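## Task

Move the white radish and the tomato out of the pan and into the bag so that both lie completely between the bag's two layers. Every other item, the white ball included, must remain in the pan. The loaded part of the bag must rest on the table. No more than one corner of the bag may sit on an arm's base, no part of the bag may be in the pan, and no part may hang over the table edge by more than about a finger's width.

## Robot and tools

Robot: two six-joint arms with parallel grippers, named left_arm and right_arm. In the scene frame the origin sits at table-top height halfway between the nominal arm bases. +x points out over the table, +z points up, and left_arm is on the +y side. These names do not tell you which side an arm appears on in an image. Calibrated base positions: left_arm (-0.019, +0.343, +0.033) m, quat_wxyz (+1.000, 0, 0, -0.008). right_arm (-0.046, -0.254, +0.023) m, quat_wxyz (+1.000, 0, 0, +0.016). Each arm reports its hand pose, targets and wrist-camera pose in its own base frame. Fixed cameras and the table use the scene frame. Printed hand positions can be off by a few cm, more when the arm is stretched far.

Gripper: the fingers point along the gripper's +z and close along its y axis. end_effector_position is the point between the pads, roughly 1 cm behind the tips.

Joint order for every row and every per-joint list: waist, shoulder, elbow, wrist pitch, wrist yaw, wrist roll. Stated ranges in rad: waist -2.618 to 3.054, shoulder 0.000 to 3.142, elbow 0.000 to 3.142, wrist pitch -1.571 to 1.571, wrist yaw -1.571 to 1.571, wrist roll -2.094 to 2.094. A joint's true end can differ from these by up to 0.059 rad.

Row format: one flat list of 14 numbers, each in [-1, 1], always covering both arms. The first seven are left_arm's six joint offsets followed by its opening. The last seven are the same for right_arm. The joint numbers are offsets, not angles. They are scaled: 1.0 equals 2.224 rad for waist, shoulder and elbow, and 8.485 rad for the three wrist joints. They count from the Joint targets line as it stood when the action or move began, not from the previous row. Sending the same offset again moves the joint further. Opening is absolute: +1 is fully open and -1 is shut. To leave a gripper as it is, repeat its current command, because 0 means half-way. To leave an arm's joints alone, send 0 for them.

execute_actions(actions, cameras): actions is a list of actions. Each action is a list of up to 15 rows, one row per 1/30 s step. A short action repeats its last row until 15 steps are done. An action is rejected for both arms if it would take a joint more than 0.059 rad outward beyond its range. A badly formed call is rejected as a whole. cameras takes names, ["all"] or []. An empty actions list returns images and the full state, including the scene number.

move(target, speed, blend, opening_speed, grip_force, blocking, cameras): target is one 14-number row, or a list of up to 15 rows. Each row is an offset from the same starting Joint targets, not chained from the one before. All joints travel together along interpolated paths, and these paths do not avoid obstacles or the other arm. speed is the peak joint speed in rad/s, from 0.01 to 12.57, default 0.5. It takes one value or one per target. blend is in rad and rounds the corners at intermediate targets; 0 stops at each one. opening_speed is how fast the opening command ramps, in units per second on the -1 to +1 scale, at least 0.2. grip_force is the force limit per pad in N, from 10 to 50, given once or per arm. It stays set until you change it, and a lower value makes closing slower. blocking=false returns early while the motion continues. The result adds a move: line with done, off_target, moving, held or fault, and possibly limits=held.

wait(seconds 0 to 10): lets time pass while the last commands hold. stop(): brakes a running move, and needs more distance after fast motion. zoom_image(camera, region [x0, y0, x1, y1] in pixels, at most 504 by 504): enlarges part of the newest image from that camera. finished_scene(scene): ends the current scene, given its number, and cannot be undone.

Cameras: cam_head_left, cam_head_right, cam_high, cam_low, cam_left_wrist, cam_right_wrist, each 896x504.

Result lines. Joint positions gives rad per joint plus the pad gap in m (0.094 m when fully open). Joint velocities is in rad/s and m/s and can read "within noise". Joint targets is the base for your next offsets. Tool commands shows the current gripper commands. grip_measured uses the same scale as the opening. When grasping something hard it reads a little narrower than the object, and it gives no sign of the moment of contact. Joint torques are in N m, have offsets and noise, and wrap at ±28 for the first three joints. "joint sent to its limit" means a joint was clipped at its end. "joint command not followed" means the clearance check changed some targets. Each step, a joint's target cannot lead its measured angle by more than 0.339 rad (first three joints) or 2.2 rad (wrist joints). Targets that would put the gripper more than 200 mm from where it is get scaled back.

Avoid: contact or squeezing between the two arms, since even a moderate one can end the scene. Avoid hard strikes on the table or other fixed parts, dropping items, releasing items that are still moving, and anything leaving the table. Close gently with opening_speed on items that could squash. To release, command an opening well above grip_measured. If an arm stalls against something, command its targets back past its measured position so it stops pushing. Watch the MOTOR HOT line, which appears at 75 °C. At 90 °C the arm folds up and stays idle, and at 100 °C it goes limp. Holding loads or keeping an arm stretched out heats the motors. Loose items may get an occasional small push from outside.

Each tool is called after "Call:" in YAML: its name, and indented under it one key for each argument.

## Session

Call:
execute_actions:
  actions: []

Scene clock: 0.00 s.
left_arm: end_effector_position=(+0.3974, +0.0047, +0.0922) grip_measured=+1.000 end_effector_quat_wxyz=(+0.578, -0.041, +0.815, -0.009) | right_arm: end_effector_position=(+0.3882, -0.0036, +0.0938) grip_measured=+1.000 end_effector_quat_wxyz=(+0.584, +0.004, +0.812, -0.010)
Joint positions: left_arm=[-0.004 1.548 0.371 0.839 -0.036 -0.079 0.094] | right_arm=[0 1.515 0.33 0.862 0.022 -0.005 0.094]
Joint velocities: within noise
Joint torques (N m): no reading
Heat: left arm: 25 °C; right arm: 28 °C.
Joint targets: left_arm=[-0.004 1.545 0.375 0.833 -0.036 -0.079] | right_arm=[0.000 1.507 0.340 0.875 0.022 -0.005]
Tool commands: left_gripper/opening=+1.0 right_gripper/opening=+1.0

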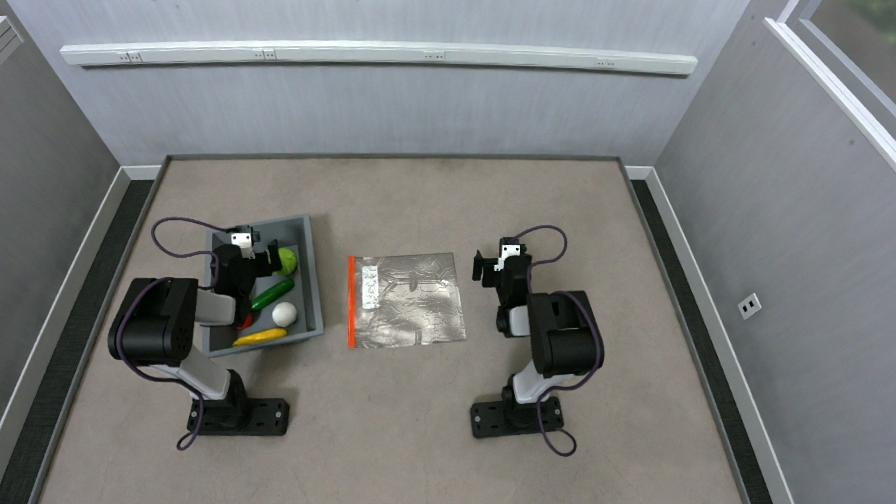

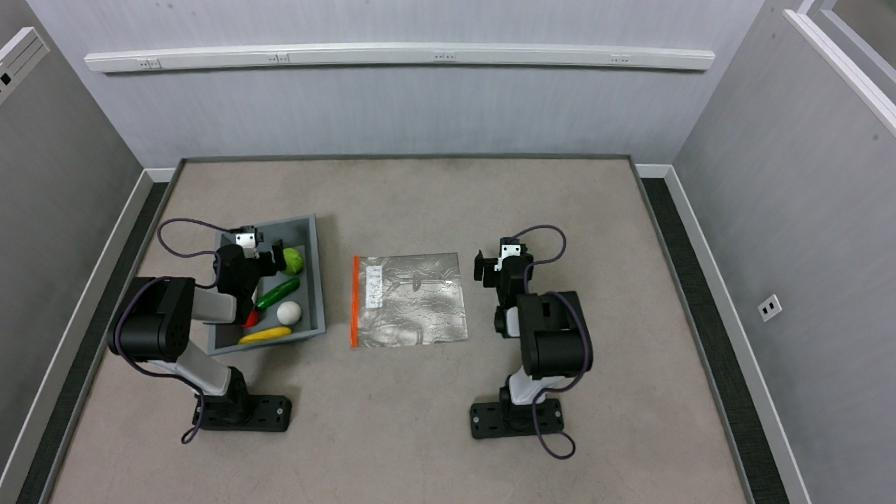

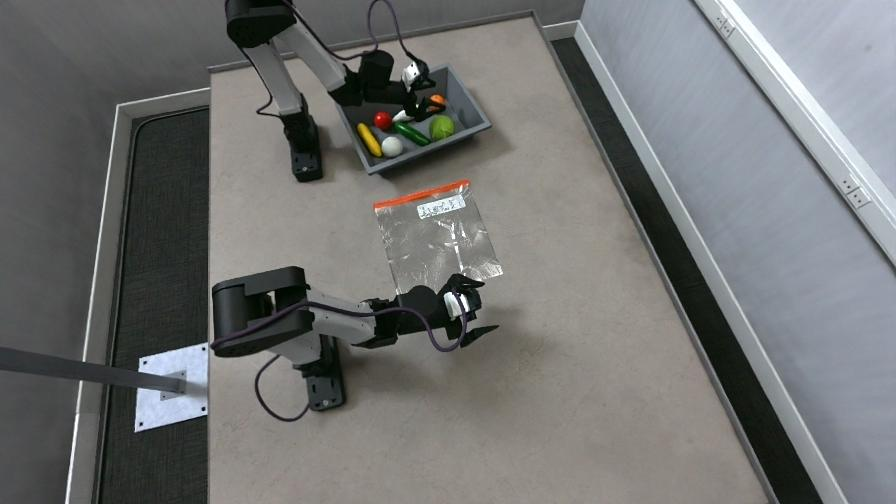

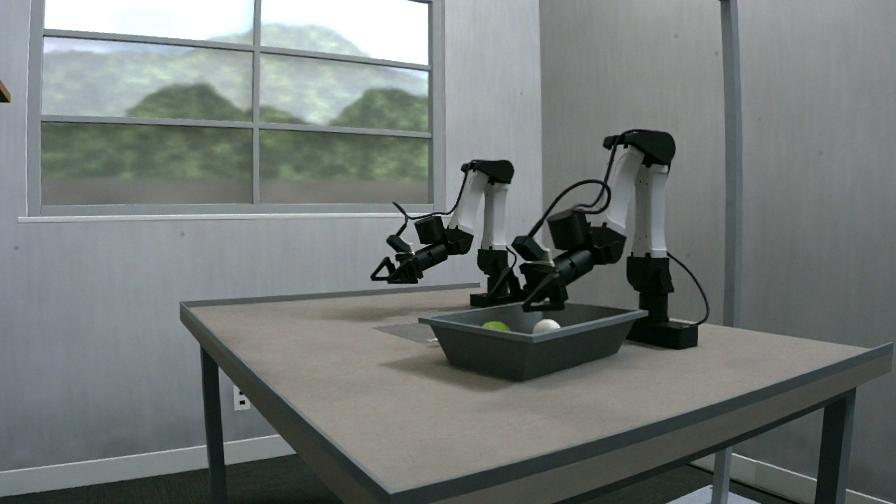

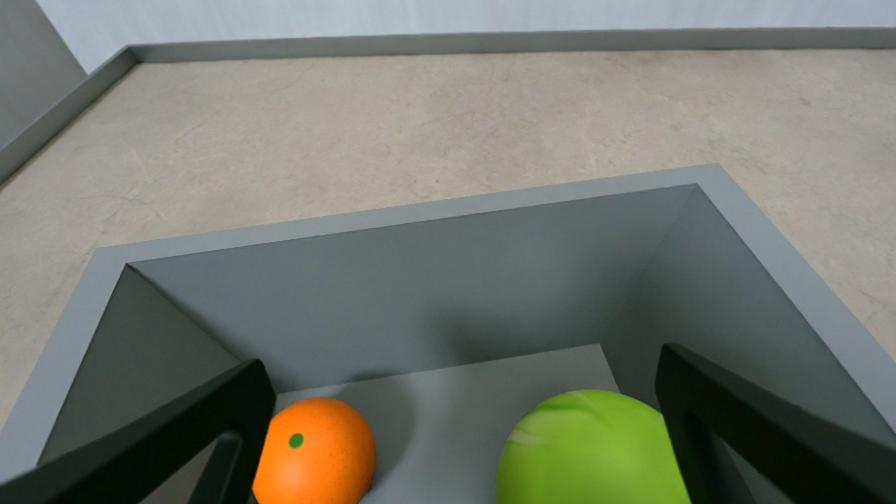

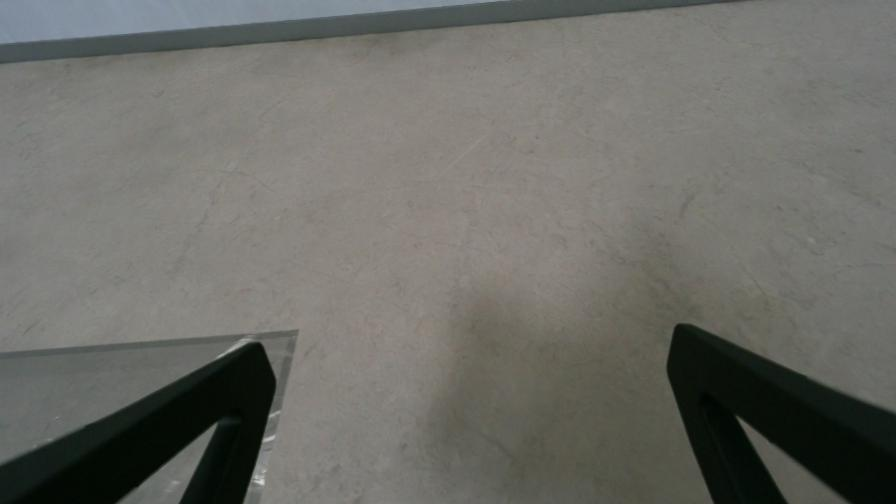

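Call:
zoom_image:
  camera: "cam_head_right"
  region: [330, 230, 500, 360]

Call:
zoom_image:
  camera: "cam_high"
  region: [330, 50, 530, 310]

Call:
zoom_image:
  camera: "cam_low"
  region: [340, 270, 680, 400]

Call:
zoom_image:
  camera: "cam_head_left"
  region: [190, 210, 330, 360]

Scaled by 2.965 from the camera's 896x504 image, which has a finer 1280x720 frame.

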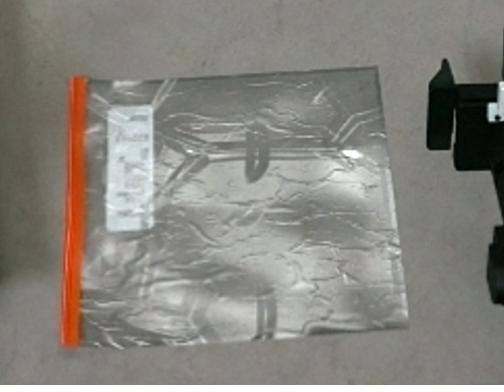

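Scaled by 1.938 from the camera's 896x504 image, which has a finer 1280x720 frame.

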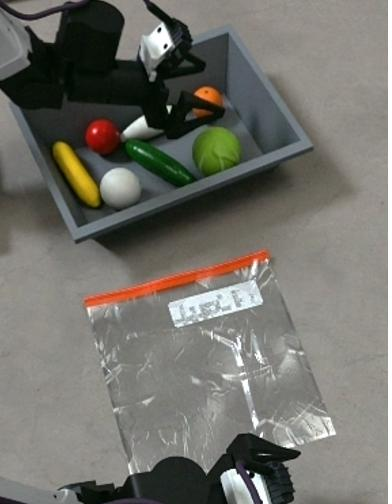

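Scaled by 1.482 from the camera's 896x504 image, which has a finer 1280x720 frame.

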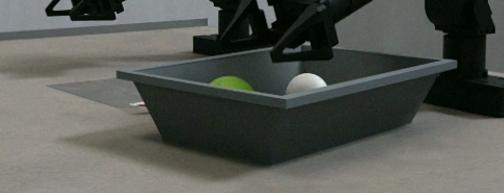

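Scaled by 3.360 from the camera's 896x504 image, which has a finer 1280x720 frame.

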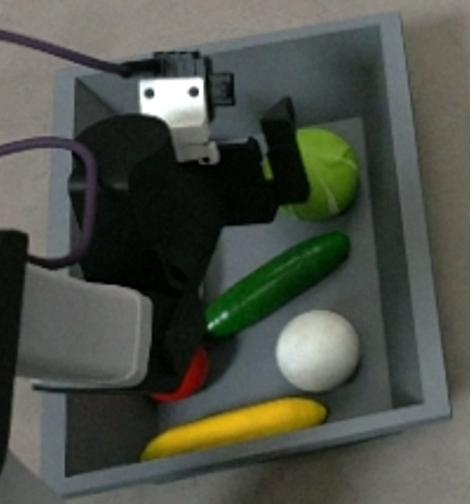

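Call:
move:
  target:
    - [0,-0.11,0.21,-0.1,0.0042,0.0093,1,0,0,0,0,0,0,1]
    - [-0.27,-0.2172,0.4126,-0.2432,0.0042,0.0093,1,0,0,0,0,0,0,1]
  blend: 0.1
  speed: 1.0
  cameras: ["all"]

Scene clock: 6.33 s.
left_arm: end_effector_position=(+0.2095, -0.1401, +0.2448) grip_measured=+1.000 end_effector_quat_wxyz=(+0.268, +0.276, +0.920, -0.078) | right_arm: end_effector_position=(+0.3882, -0.0036, +0.0938) grip_measured=+1.000 end_effector_quat_wxyz=(+0.584, +0.004, +0.812, -0.010)
Joint positions: left_arm=[-0.598 1.064 1.275 -1.215 -0.012 -0.012 0.094] | right_arm=[0 1.515 0.33 0.862 0.022 -0.005 0.094]
Joint torques (N m): left_arm=[-0.27 -2.24 9.17 1.47 0.1 0.06] | right_arm=[0.05 -5.5 6.2 1.99 -0.03 0.04]
Heat: left arm: 27 °C; right arm: 28 °C.
Joint targets: left_arm=[-0.604 1.061 1.293 -1.231 -0.001 0.000] | right_arm=[0.000 1.507 0.340 0.875 0.022 -0.005]
move: done

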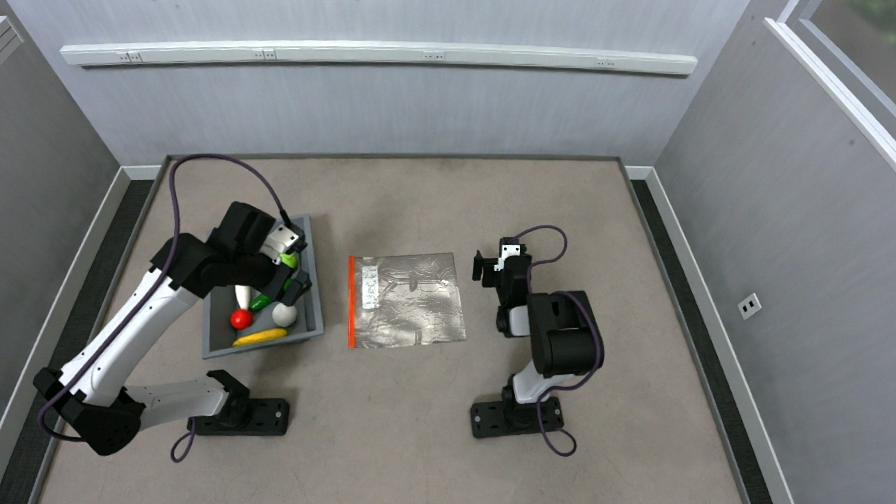

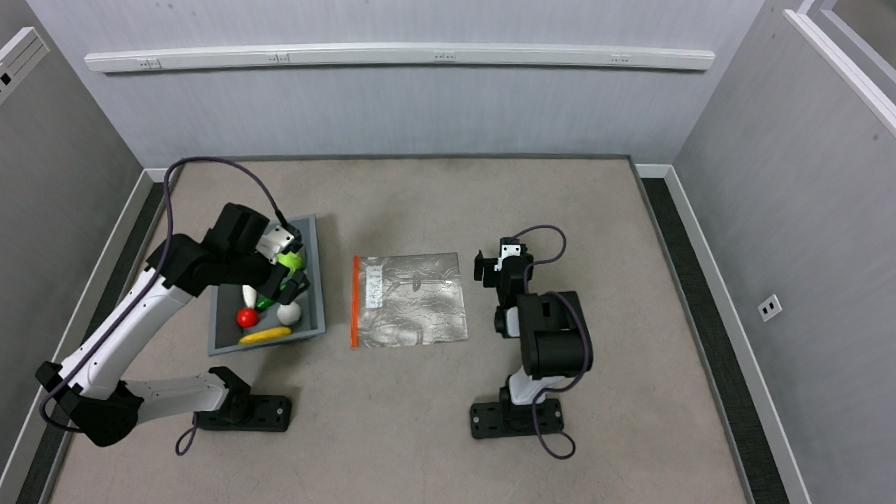

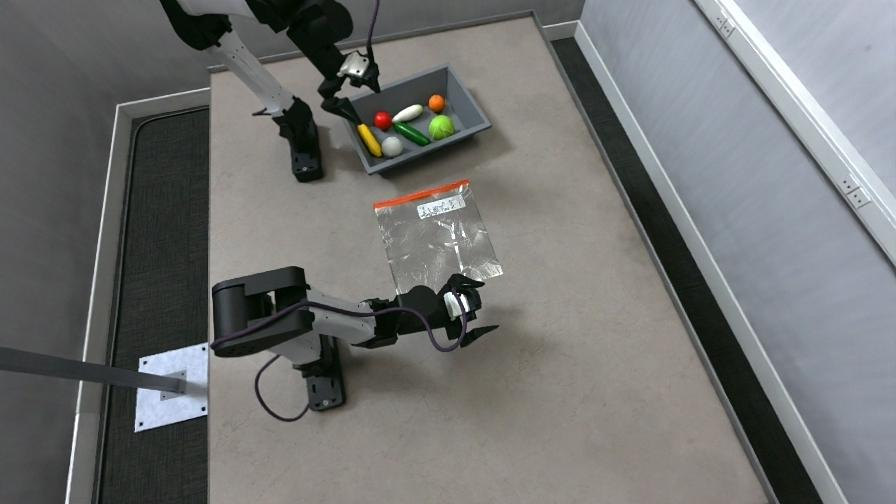

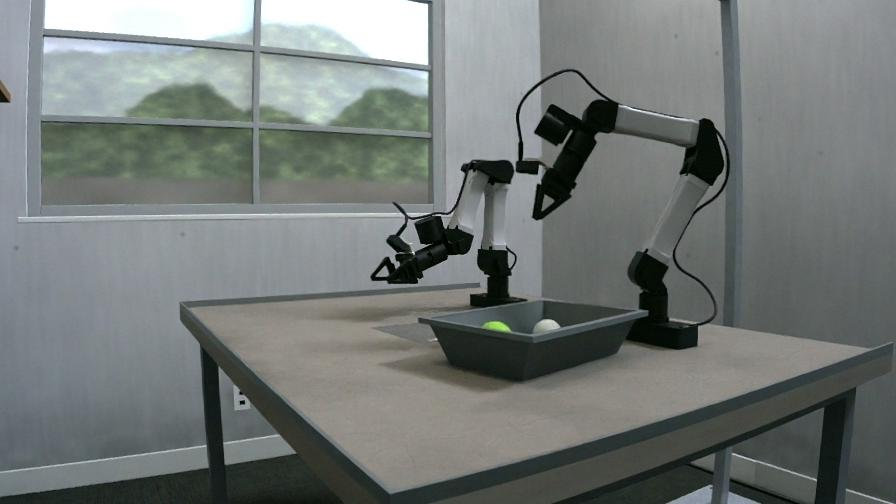

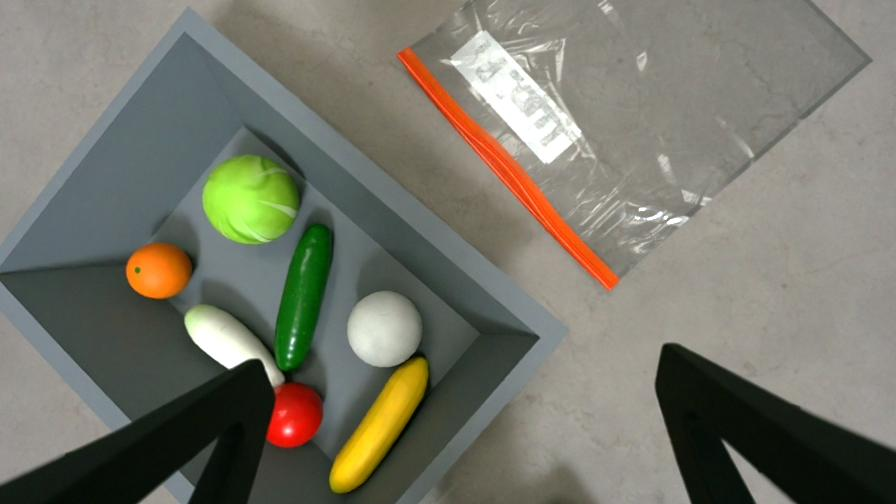

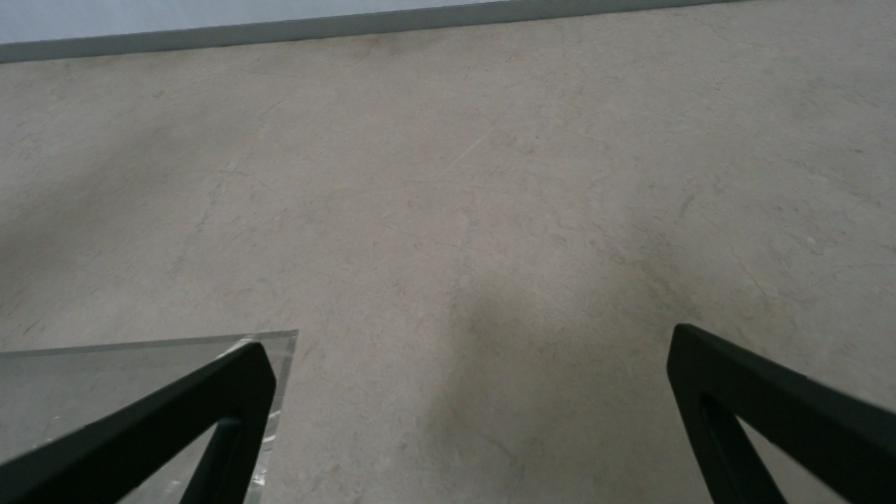

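Call:
zoom_image:
  camera: "cam_left_wrist"
  region: [390, 30, 640, 300]

Call:
zoom_image:
  camera: "cam_left_wrist"
  region: [390, 40, 510, 160]

Call:
zoom_image:
  camera: "cam_left_wrist"
  region: [510, 180, 630, 300]

Scaled by 1.867 from the camera's 896x504 image, which has a finer 1280x720 frame.

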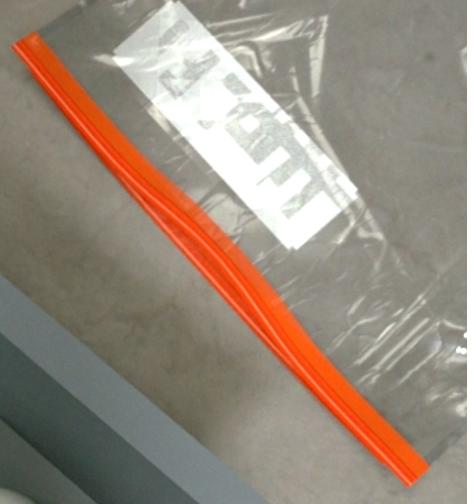

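Scaled by 4.200 from the camera's 896x504 image, which has a finer 1280x720 frame.

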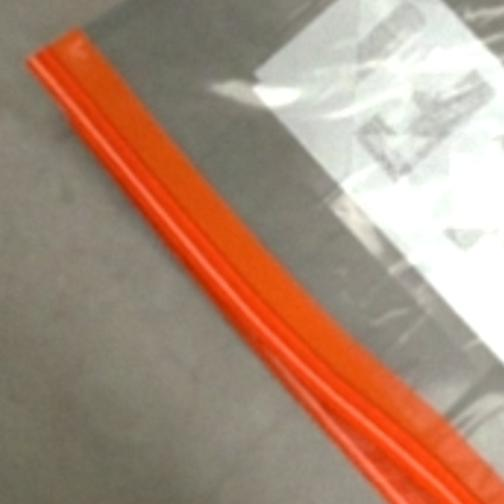

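Scaled by 4.200 from the camera's 896x504 image, which has a finer 1280x720 frame.

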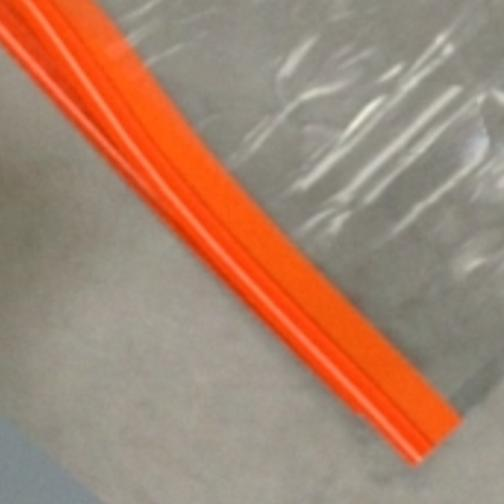

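Call:
move:
  target: [0.337,0,0,0,0,0,1,0.3808,0.3868,0.8518,-0.2726,-0.0026,0.0897,1]
  speed: 1.2
  cameras: ["all"]

Scene clock: 11.63 s.
left_arm: end_effector_position=(+0.2491, +0.0367, +0.2447) grip_measured=+1.000 end_effector_quat_wxyz=(+0.278, -0.074, +0.958, +0.023) | right_arm: end_effector_position=(+0.3008, +0.3427, +0.0787) grip_measured=+1.000 end_effector_quat_wxyz=(+0.001, -0.052, +0.999, -0.002)
Joint positions: left_arm=[0.139 1.064 1.275 -1.216 -0.011 -0.012 0.094] | right_arm=[0.852 2.348 2.207 -1.431 0.004 0.748 0.094]
Joint torques (N m): left_arm=[0.72 -2.25 9.18 1.47 0.1 0.07] | right_arm=[-0.39 -10.4 8.57 0.2 -0.03 0.18]
Heat: left arm: 27 °C; right arm: 29 °C.
Joint targets: left_arm=[0.145 1.061 1.293 -1.231 -0.001 0.000] | right_arm=[0.848 2.367 2.235 -1.438 0.000 0.756]
move: done

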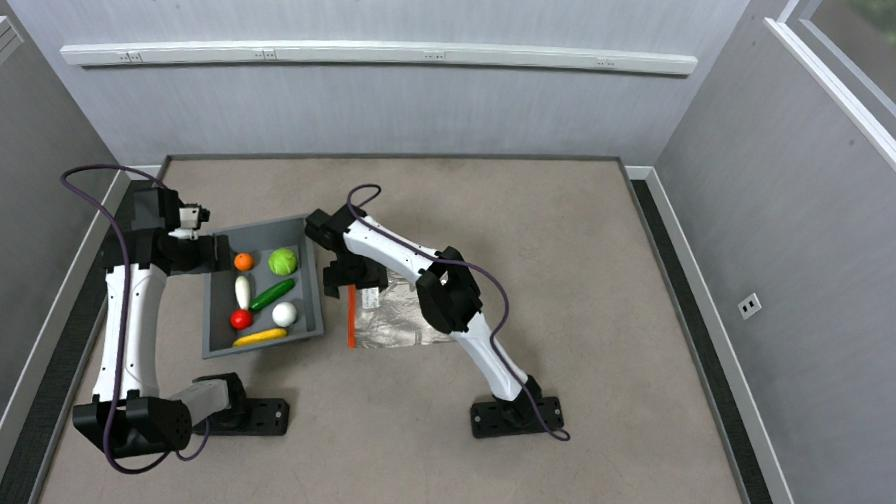

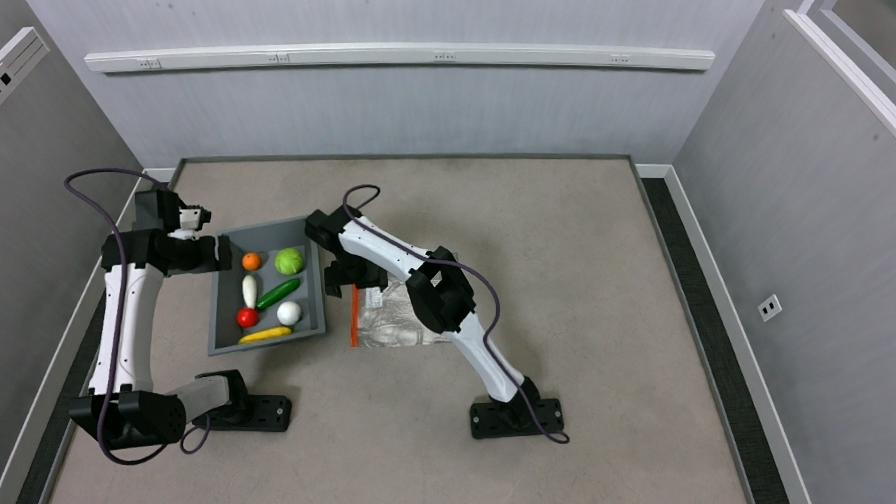

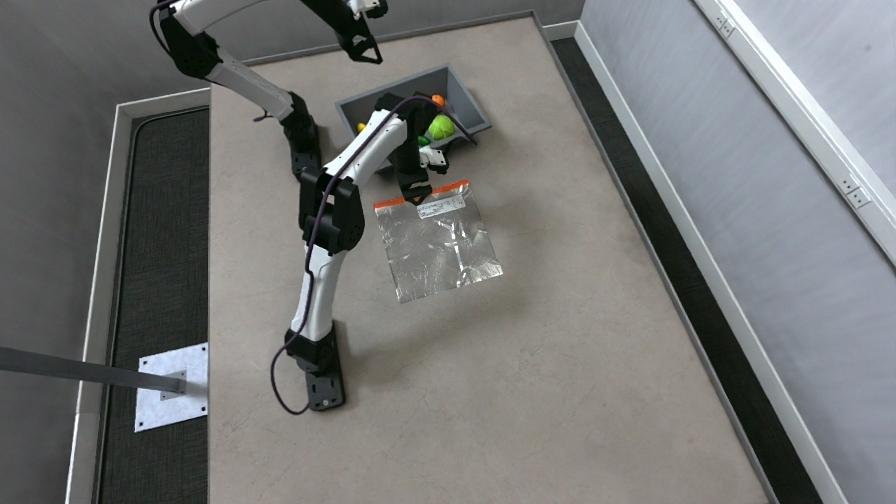

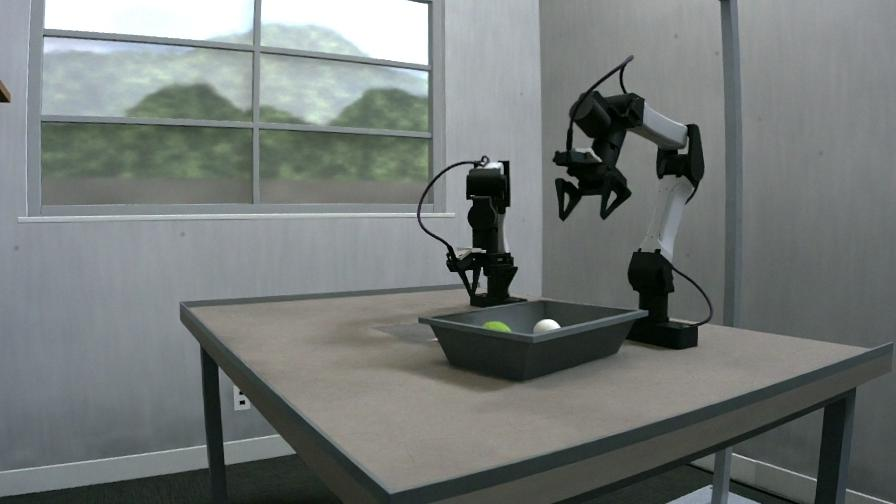

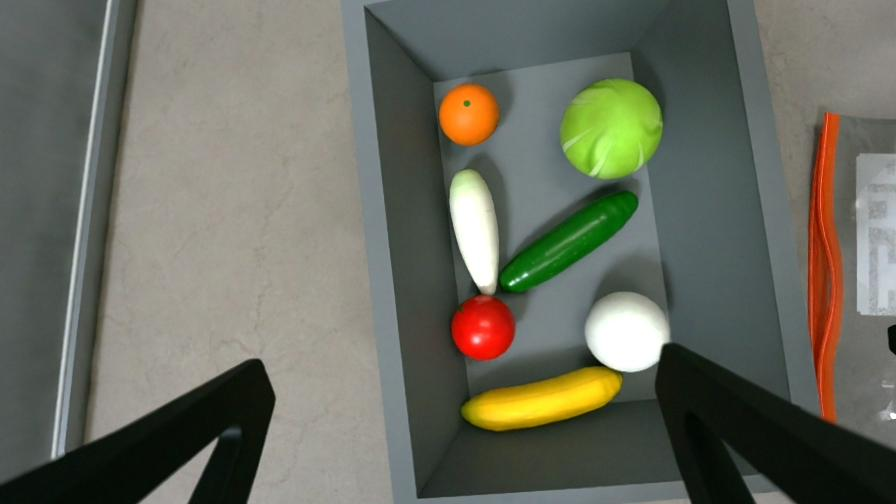

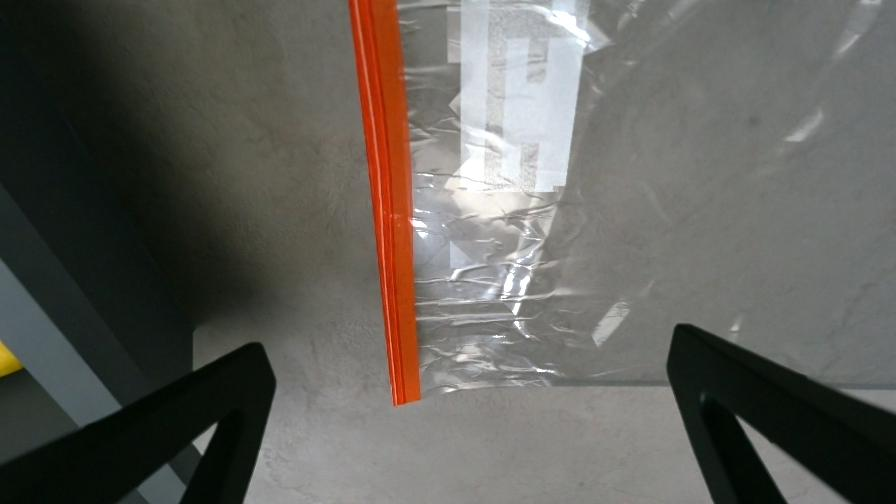

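Call:
zoom_image:
  camera: "cam_right_wrist"
  region: [330, 0, 530, 220]

Call:
zoom_image:
  camera: "cam_left_wrist"
  region: [770, 90, 896, 440]

Scaled by 2.291 from the camera's 896x504 image, which has a finer 1280x720 frame.

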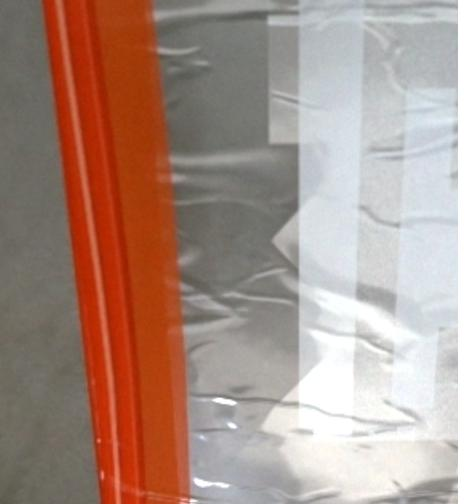

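Scaled by 1.440 from the camera's 896x504 image, which has a finer 1280x720 frame.

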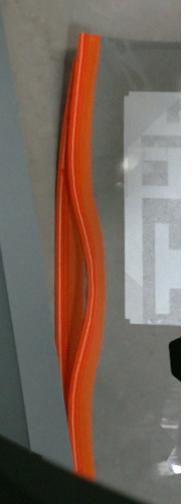

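Call:
move:
  target: [0,0,0,0,0,0,1,0.0171,0.0522,0.0214,0.008,0,0.0045,0.07]
  cameras: ["cam_right_wrist","cam_low","cam_left_wrist"]

Call:
zoom_image:
  camera: "cam_right_wrist"
  region: [300, 100, 600, 400]

Call:
zoom_image:
  camera: "cam_left_wrist"
  region: [770, 90, 896, 440]

Scene clock: 16.67 s.
left_arm: end_effector_position=(+0.2491, +0.0367, +0.2447) grip_measured=+1.000 end_effector_quat_wxyz=(+0.278, -0.074, +0.958, +0.023) | right_arm: end_effector_position=(+0.3003, +0.3654, +0.0350) grip_measured=+0.071 end_effector_quat_wxyz=(-0.007, -0.049, +0.999, -0.011)
Joint positions: left_arm=[0.139 1.064 1.275 -1.216 -0.011 -0.012 0.094] | right_arm=[0.884 2.473 2.256 -1.38 0.004 0.787 0.05]
Joint torques (N m): left_arm=[0.72 -2.25 9.14 1.47 0.1 0.05] | right_arm=[0.31 -11.93 8.44 0.28 -0.02 0.09]
Heat: left arm: 28 °C; right arm: 31 °C.
Joint targets: left_arm=[0.145 1.061 1.293 -1.231 -0.001 0.000] | right_arm=[0.886 2.483 2.283 -1.370 0.000 0.795]
move: done
Images, in order (width x height): cam_low 896x504, cam_left_wrist 896x504, cam_right_wrist 896x504.

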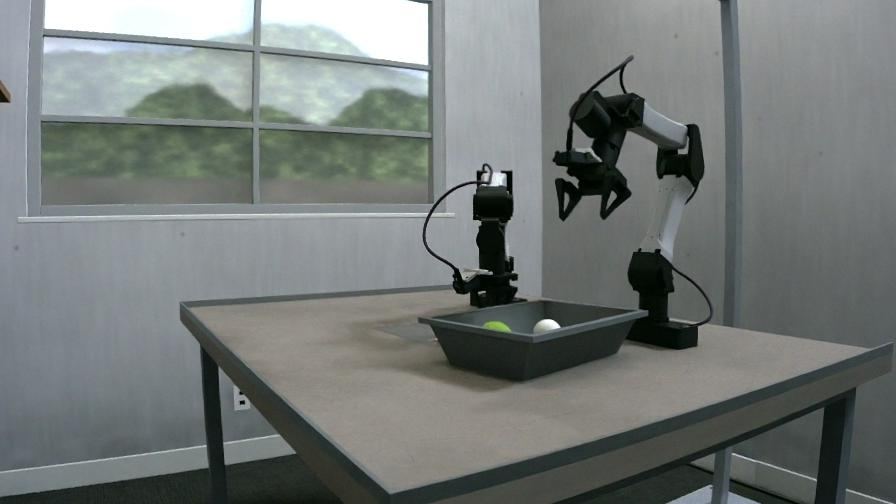

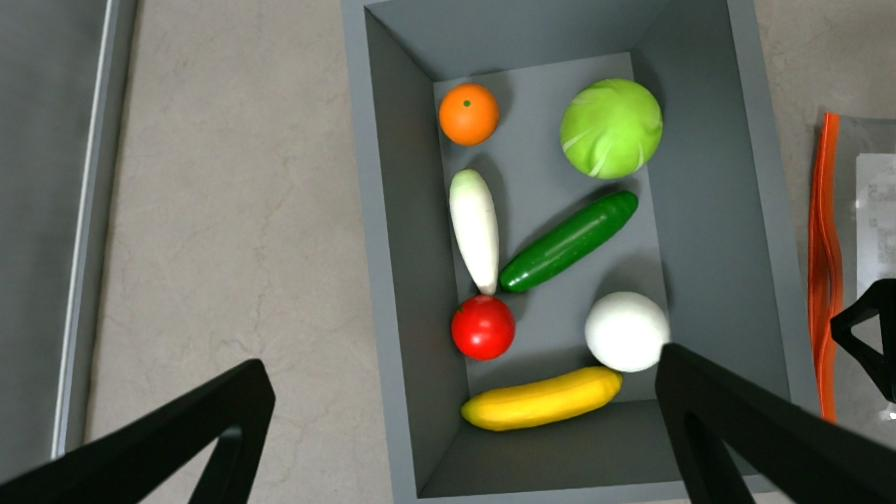

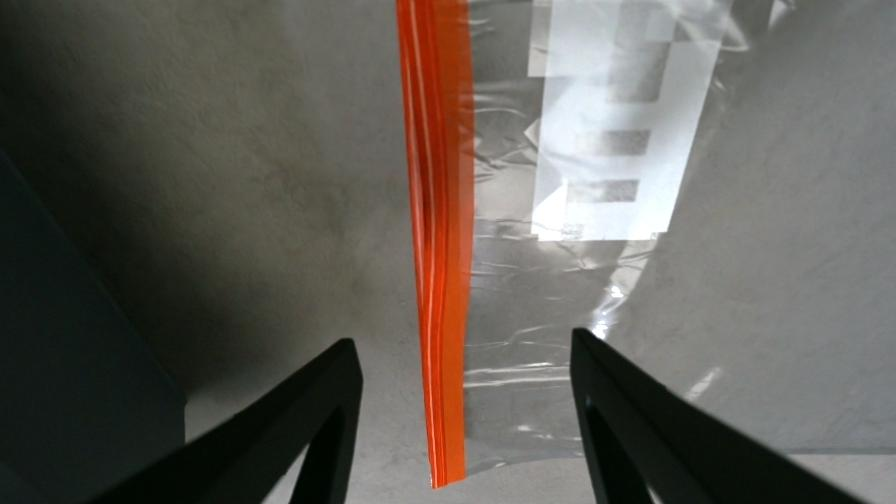

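Scaled by 1.680 from the camera's 896x504 image, which has a finer 1280x720 frame.

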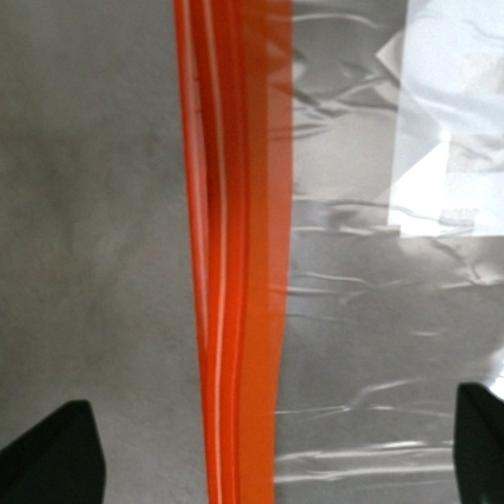

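Scaled by 1.440 from the camera's 896x504 image, which has a finer 1280x720 frame.

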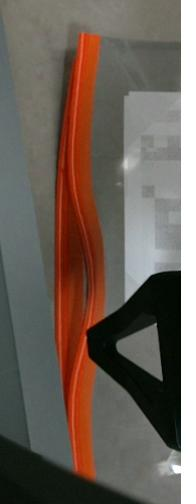

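Call:
move:
  target: [0,0,0,0,0,0,1,-0.0103,0.0304,-0.0189,0.0128,0,-0.0028,0.07]
  speed: 0.15
  cameras: ["cam_right_wrist","cam_left_wrist"]

Call:
zoom_image:
  camera: "cam_left_wrist"
  region: [770, 90, 896, 440]

Scene clock: 18.80 s.
left_arm: end_effector_position=(+0.2491, +0.0367, +0.2447) grip_measured=+1.000 end_effector_quat_wxyz=(+0.278, -0.074, +0.958, +0.023) | right_arm: end_effector_position=(+0.3178, +0.3737, +0.0033) grip_measured=+0.071 end_effector_quat_wxyz=(+0.004, -0.045, +0.999, +0.001)
Joint positions: left_arm=[0.139 1.064 1.275 -1.216 -0.011 -0.012 0.094] | right_arm=[0.868 2.534 2.243 -1.272 0.004 0.778 0.05]
Joint torques (N m): left_arm=[0.7 -2.24 9.16 1.47 0.11 0.06] | right_arm=[-0.54 -11.73 5.75 0.37 -0.03 -0.01]
Heat: left arm: 28 °C; right arm: 32 °C.
Joint targets: left_arm=[0.145 1.061 1.293 -1.231 -0.001 0.000] | right_arm=[0.863 2.551 2.240 -1.261 0.000 0.771]
move: done
Images, in order (width x height): cam_left_wrist 896x504, cam_right_wrist 896x504.

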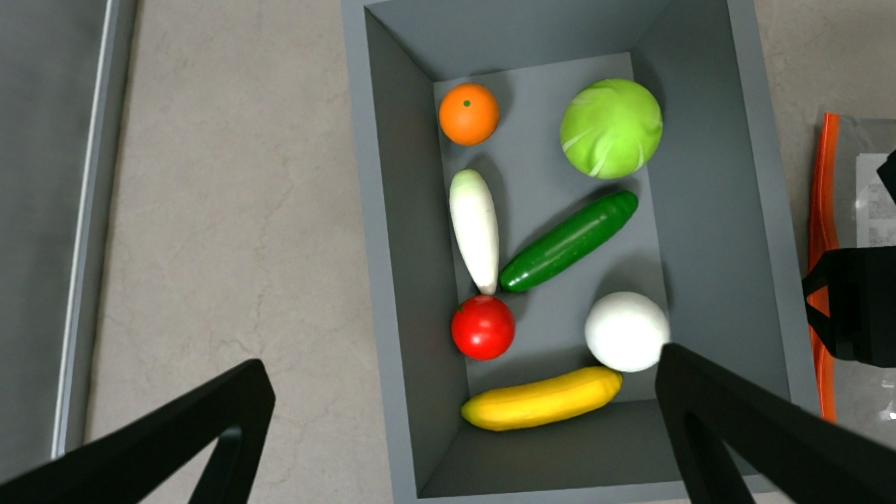

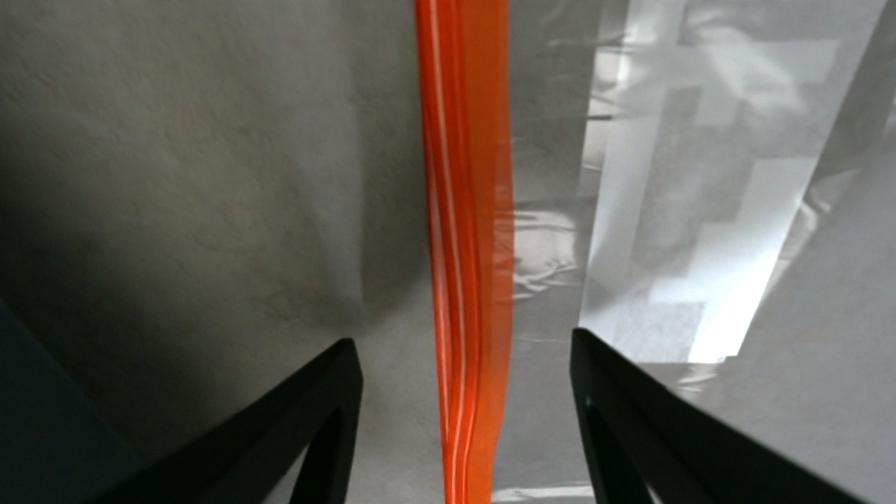

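Scaled by 1.440 from the camera's 896x504 image, which has a finer 1280x720 frame.

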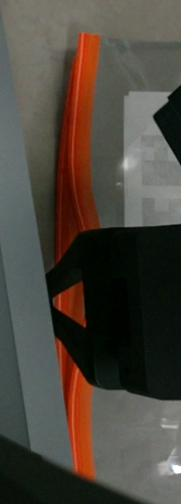

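Call:
move:
  target: [0,0,0,0,0,0,1,0,0.0024,-0.0143,0.0045,0,0,0.07]
  speed: 0.1
  cameras: ["cam_right_wrist","cam_low"]

Call:
zoom_image:
  camera: "cam_right_wrist"
  region: [300, 200, 600, 500]

Call:
zoom_image:
  camera: "cam_low"
  region: [370, 250, 570, 370]

Scene clock: 20.07 s.
left_arm: end_effector_position=(+0.2491, +0.0367, +0.2447) grip_measured=+1.000 end_effector_quat_wxyz=(+0.278, -0.074, +0.958, +0.023) | right_arm: end_effector_position=(+0.3187, +0.3749, -0.0042) grip_measured=+0.071 end_effector_quat_wxyz=(+0.007, -0.045, +0.999, +0.004)
Joint positions: left_arm=[0.139 1.064 1.275 -1.216 -0.011 -0.012 0.094] | right_arm=[0.868 2.534 2.213 -1.234 0.004 0.778 0.05]
Joint torques (N m): left_arm=[0.69 -2.25 9.16 1.46 0.1 0.06] | right_arm=[-0.44 -11.23 5.61 0.34 -0.02 -0.03]
Heat: left arm: 29 °C; right arm: 33 °C.
Joint targets: left_arm=[0.145 1.061 1.293 -1.231 -0.001 0.000] | right_arm=[0.863 2.556 2.209 -1.223 0.000 0.771]
move: done
Images, in order (width x height): cam_low 896x504, cam_right_wrist 896x504.

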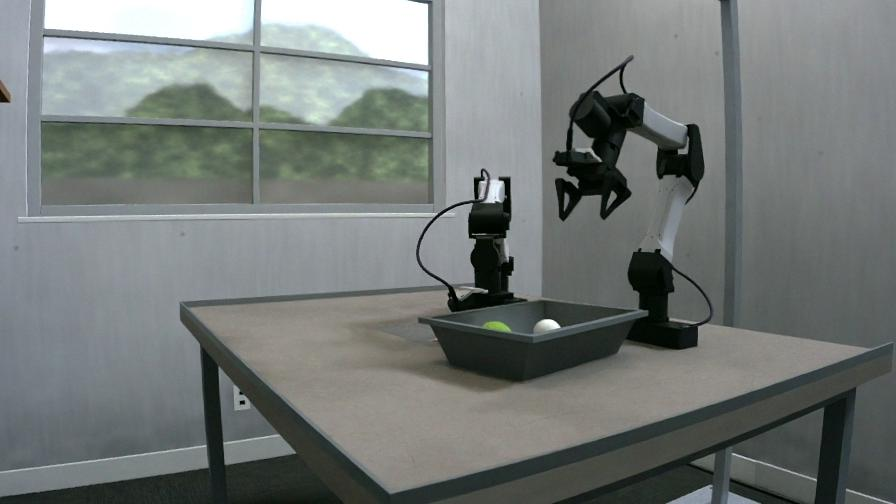

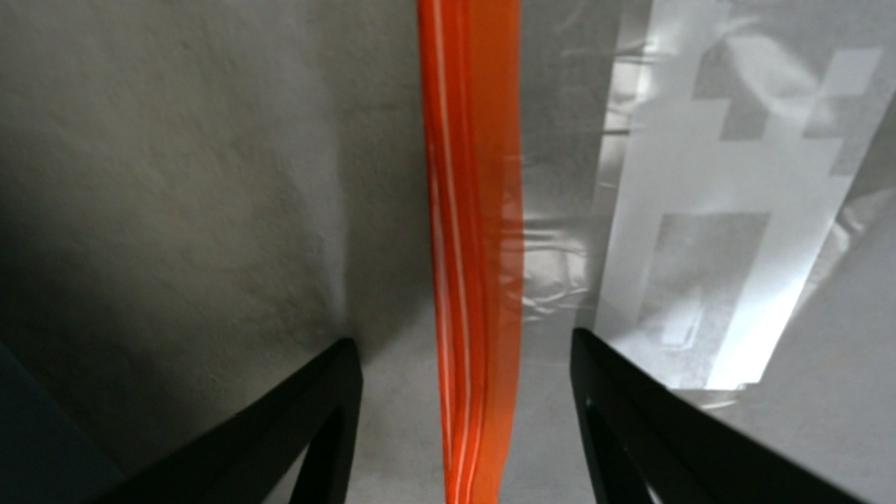

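Scaled by 1.680 from the camera's 896x504 image, which has a finer 1280x720 frame.

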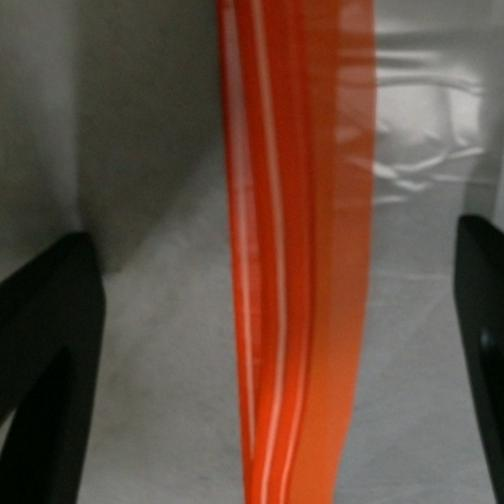

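Scaled by 2.520 from the camera's 896x504 image, which has a finer 1280x720 frame.

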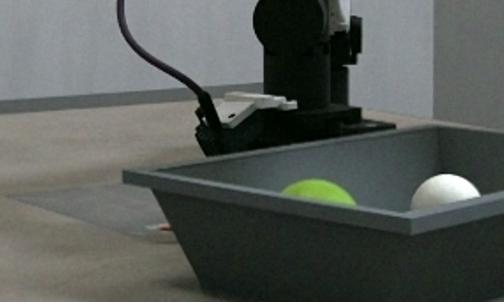

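Call:
move:
  target: [0,0,0,0,0,0,1,0,0.0011,-0.0065,0.002,0,0,0.07]
  speed: 0.1
  cameras: ["cam_right_wrist"]

Call:
move:
  target: [0,0,0,0,0,0,1,0,0,0,0,0,0,-0.5]
  opening_speed: 0.5
  cameras: ["cam_right_wrist"]

Call:
zoom_image:
  camera: "cam_right_wrist"
  region: [300, 200, 600, 500]

Scene clock: 21.17 s.
left_arm: end_effector_position=(+0.2491, +0.0367, +0.2447) grip_measured=+1.000 end_effector_quat_wxyz=(+0.278, -0.074, +0.958, +0.023) | right_arm: end_effector_position=(+0.3186, +0.3747, -0.0066) grip_measured=+0.071 end_effector_quat_wxyz=(+0.007, -0.045, +0.999, +0.004)
Joint positions: left_arm=[0.139 1.064 1.275 -1.216 -0.011 -0.012 0.094] | right_arm=[0.868 2.534 2.204 -1.225 0.004 0.778 0.05]
Joint torques (N m): left_arm=[0.72 -2.26 9.18 1.46 0.11 0.06] | right_arm=[-0.43 -11.03 5.14 0.47 -0.02 -0.03]
Heat: left arm: 29 °C; right arm: 33 °C.
Joint targets: left_arm=[0.145 1.061 1.293 -1.231 -0.001 0.000] | right_arm=[0.863 2.558 2.194 -1.206 0.000 0.771]
move: done
Images, in order (width x height): cam_right_wrist 896x504.

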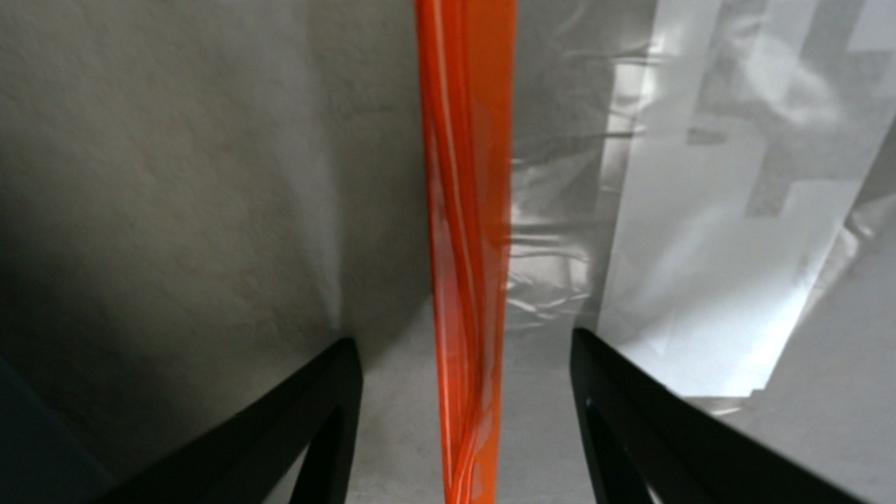

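Scene clock: 22.53 s.
left_arm: end_effector_position=(+0.2491, +0.0367, +0.2447) grip_measured=+1.000 end_effector_quat_wxyz=(+0.278, -0.074, +0.958, +0.023) | right_arm: end_effector_position=(+0.3187, +0.3746, -0.0066) grip_measured=-0.499 end_effector_quat_wxyz=(+0.007, -0.045, +0.999, +0.004)
Joint positions: left_arm=[0.139 1.064 1.275 -1.216 -0.011 -0.012 0.094] | right_arm=[0.867 2.534 2.204 -1.225 0.004 0.777 0.024]
Joint torques (N m): left_arm=[0.7 -2.22 9.11 1.46 0.11 0.06] | right_arm=[-0.39 -11.04 5.12 0.47 -0.02 -0.02]
Heat: left arm: 29 °C; right arm: 34 °C.
Joint targets: left_arm=[0.145 1.061 1.293 -1.231 -0.001 0.000] | right_arm=[0.863 2.558 2.194 -1.206 0.000 0.771]
move: done
Images, in order (width x height): cam_right_wrist 896x504.

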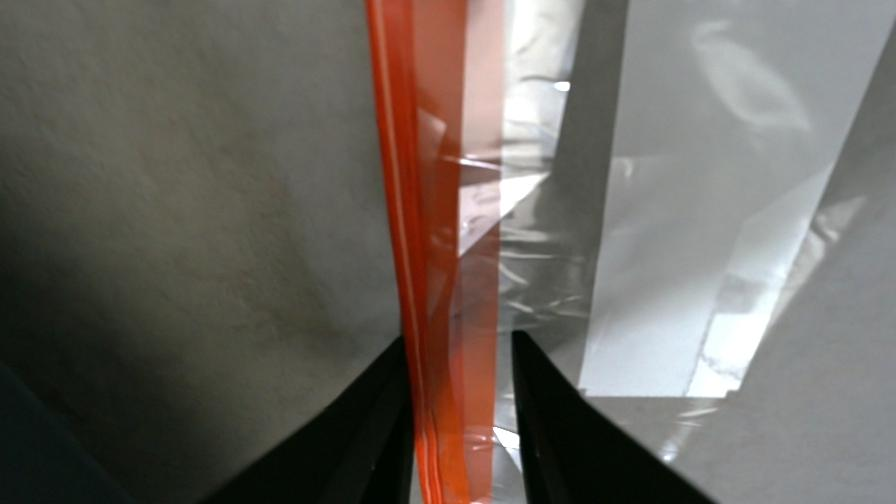

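Scaled by 1.680 from the camera's 896x504 image, which has a finer 1280x720 frame.

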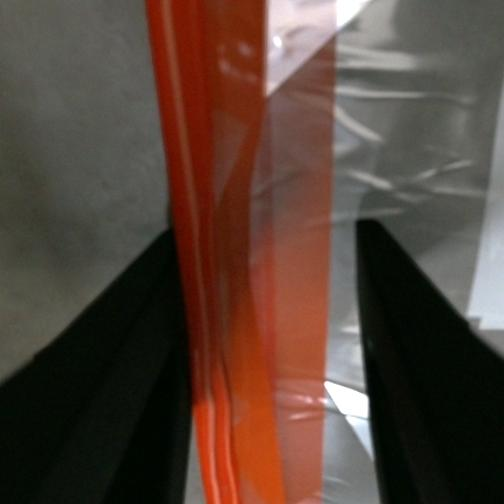

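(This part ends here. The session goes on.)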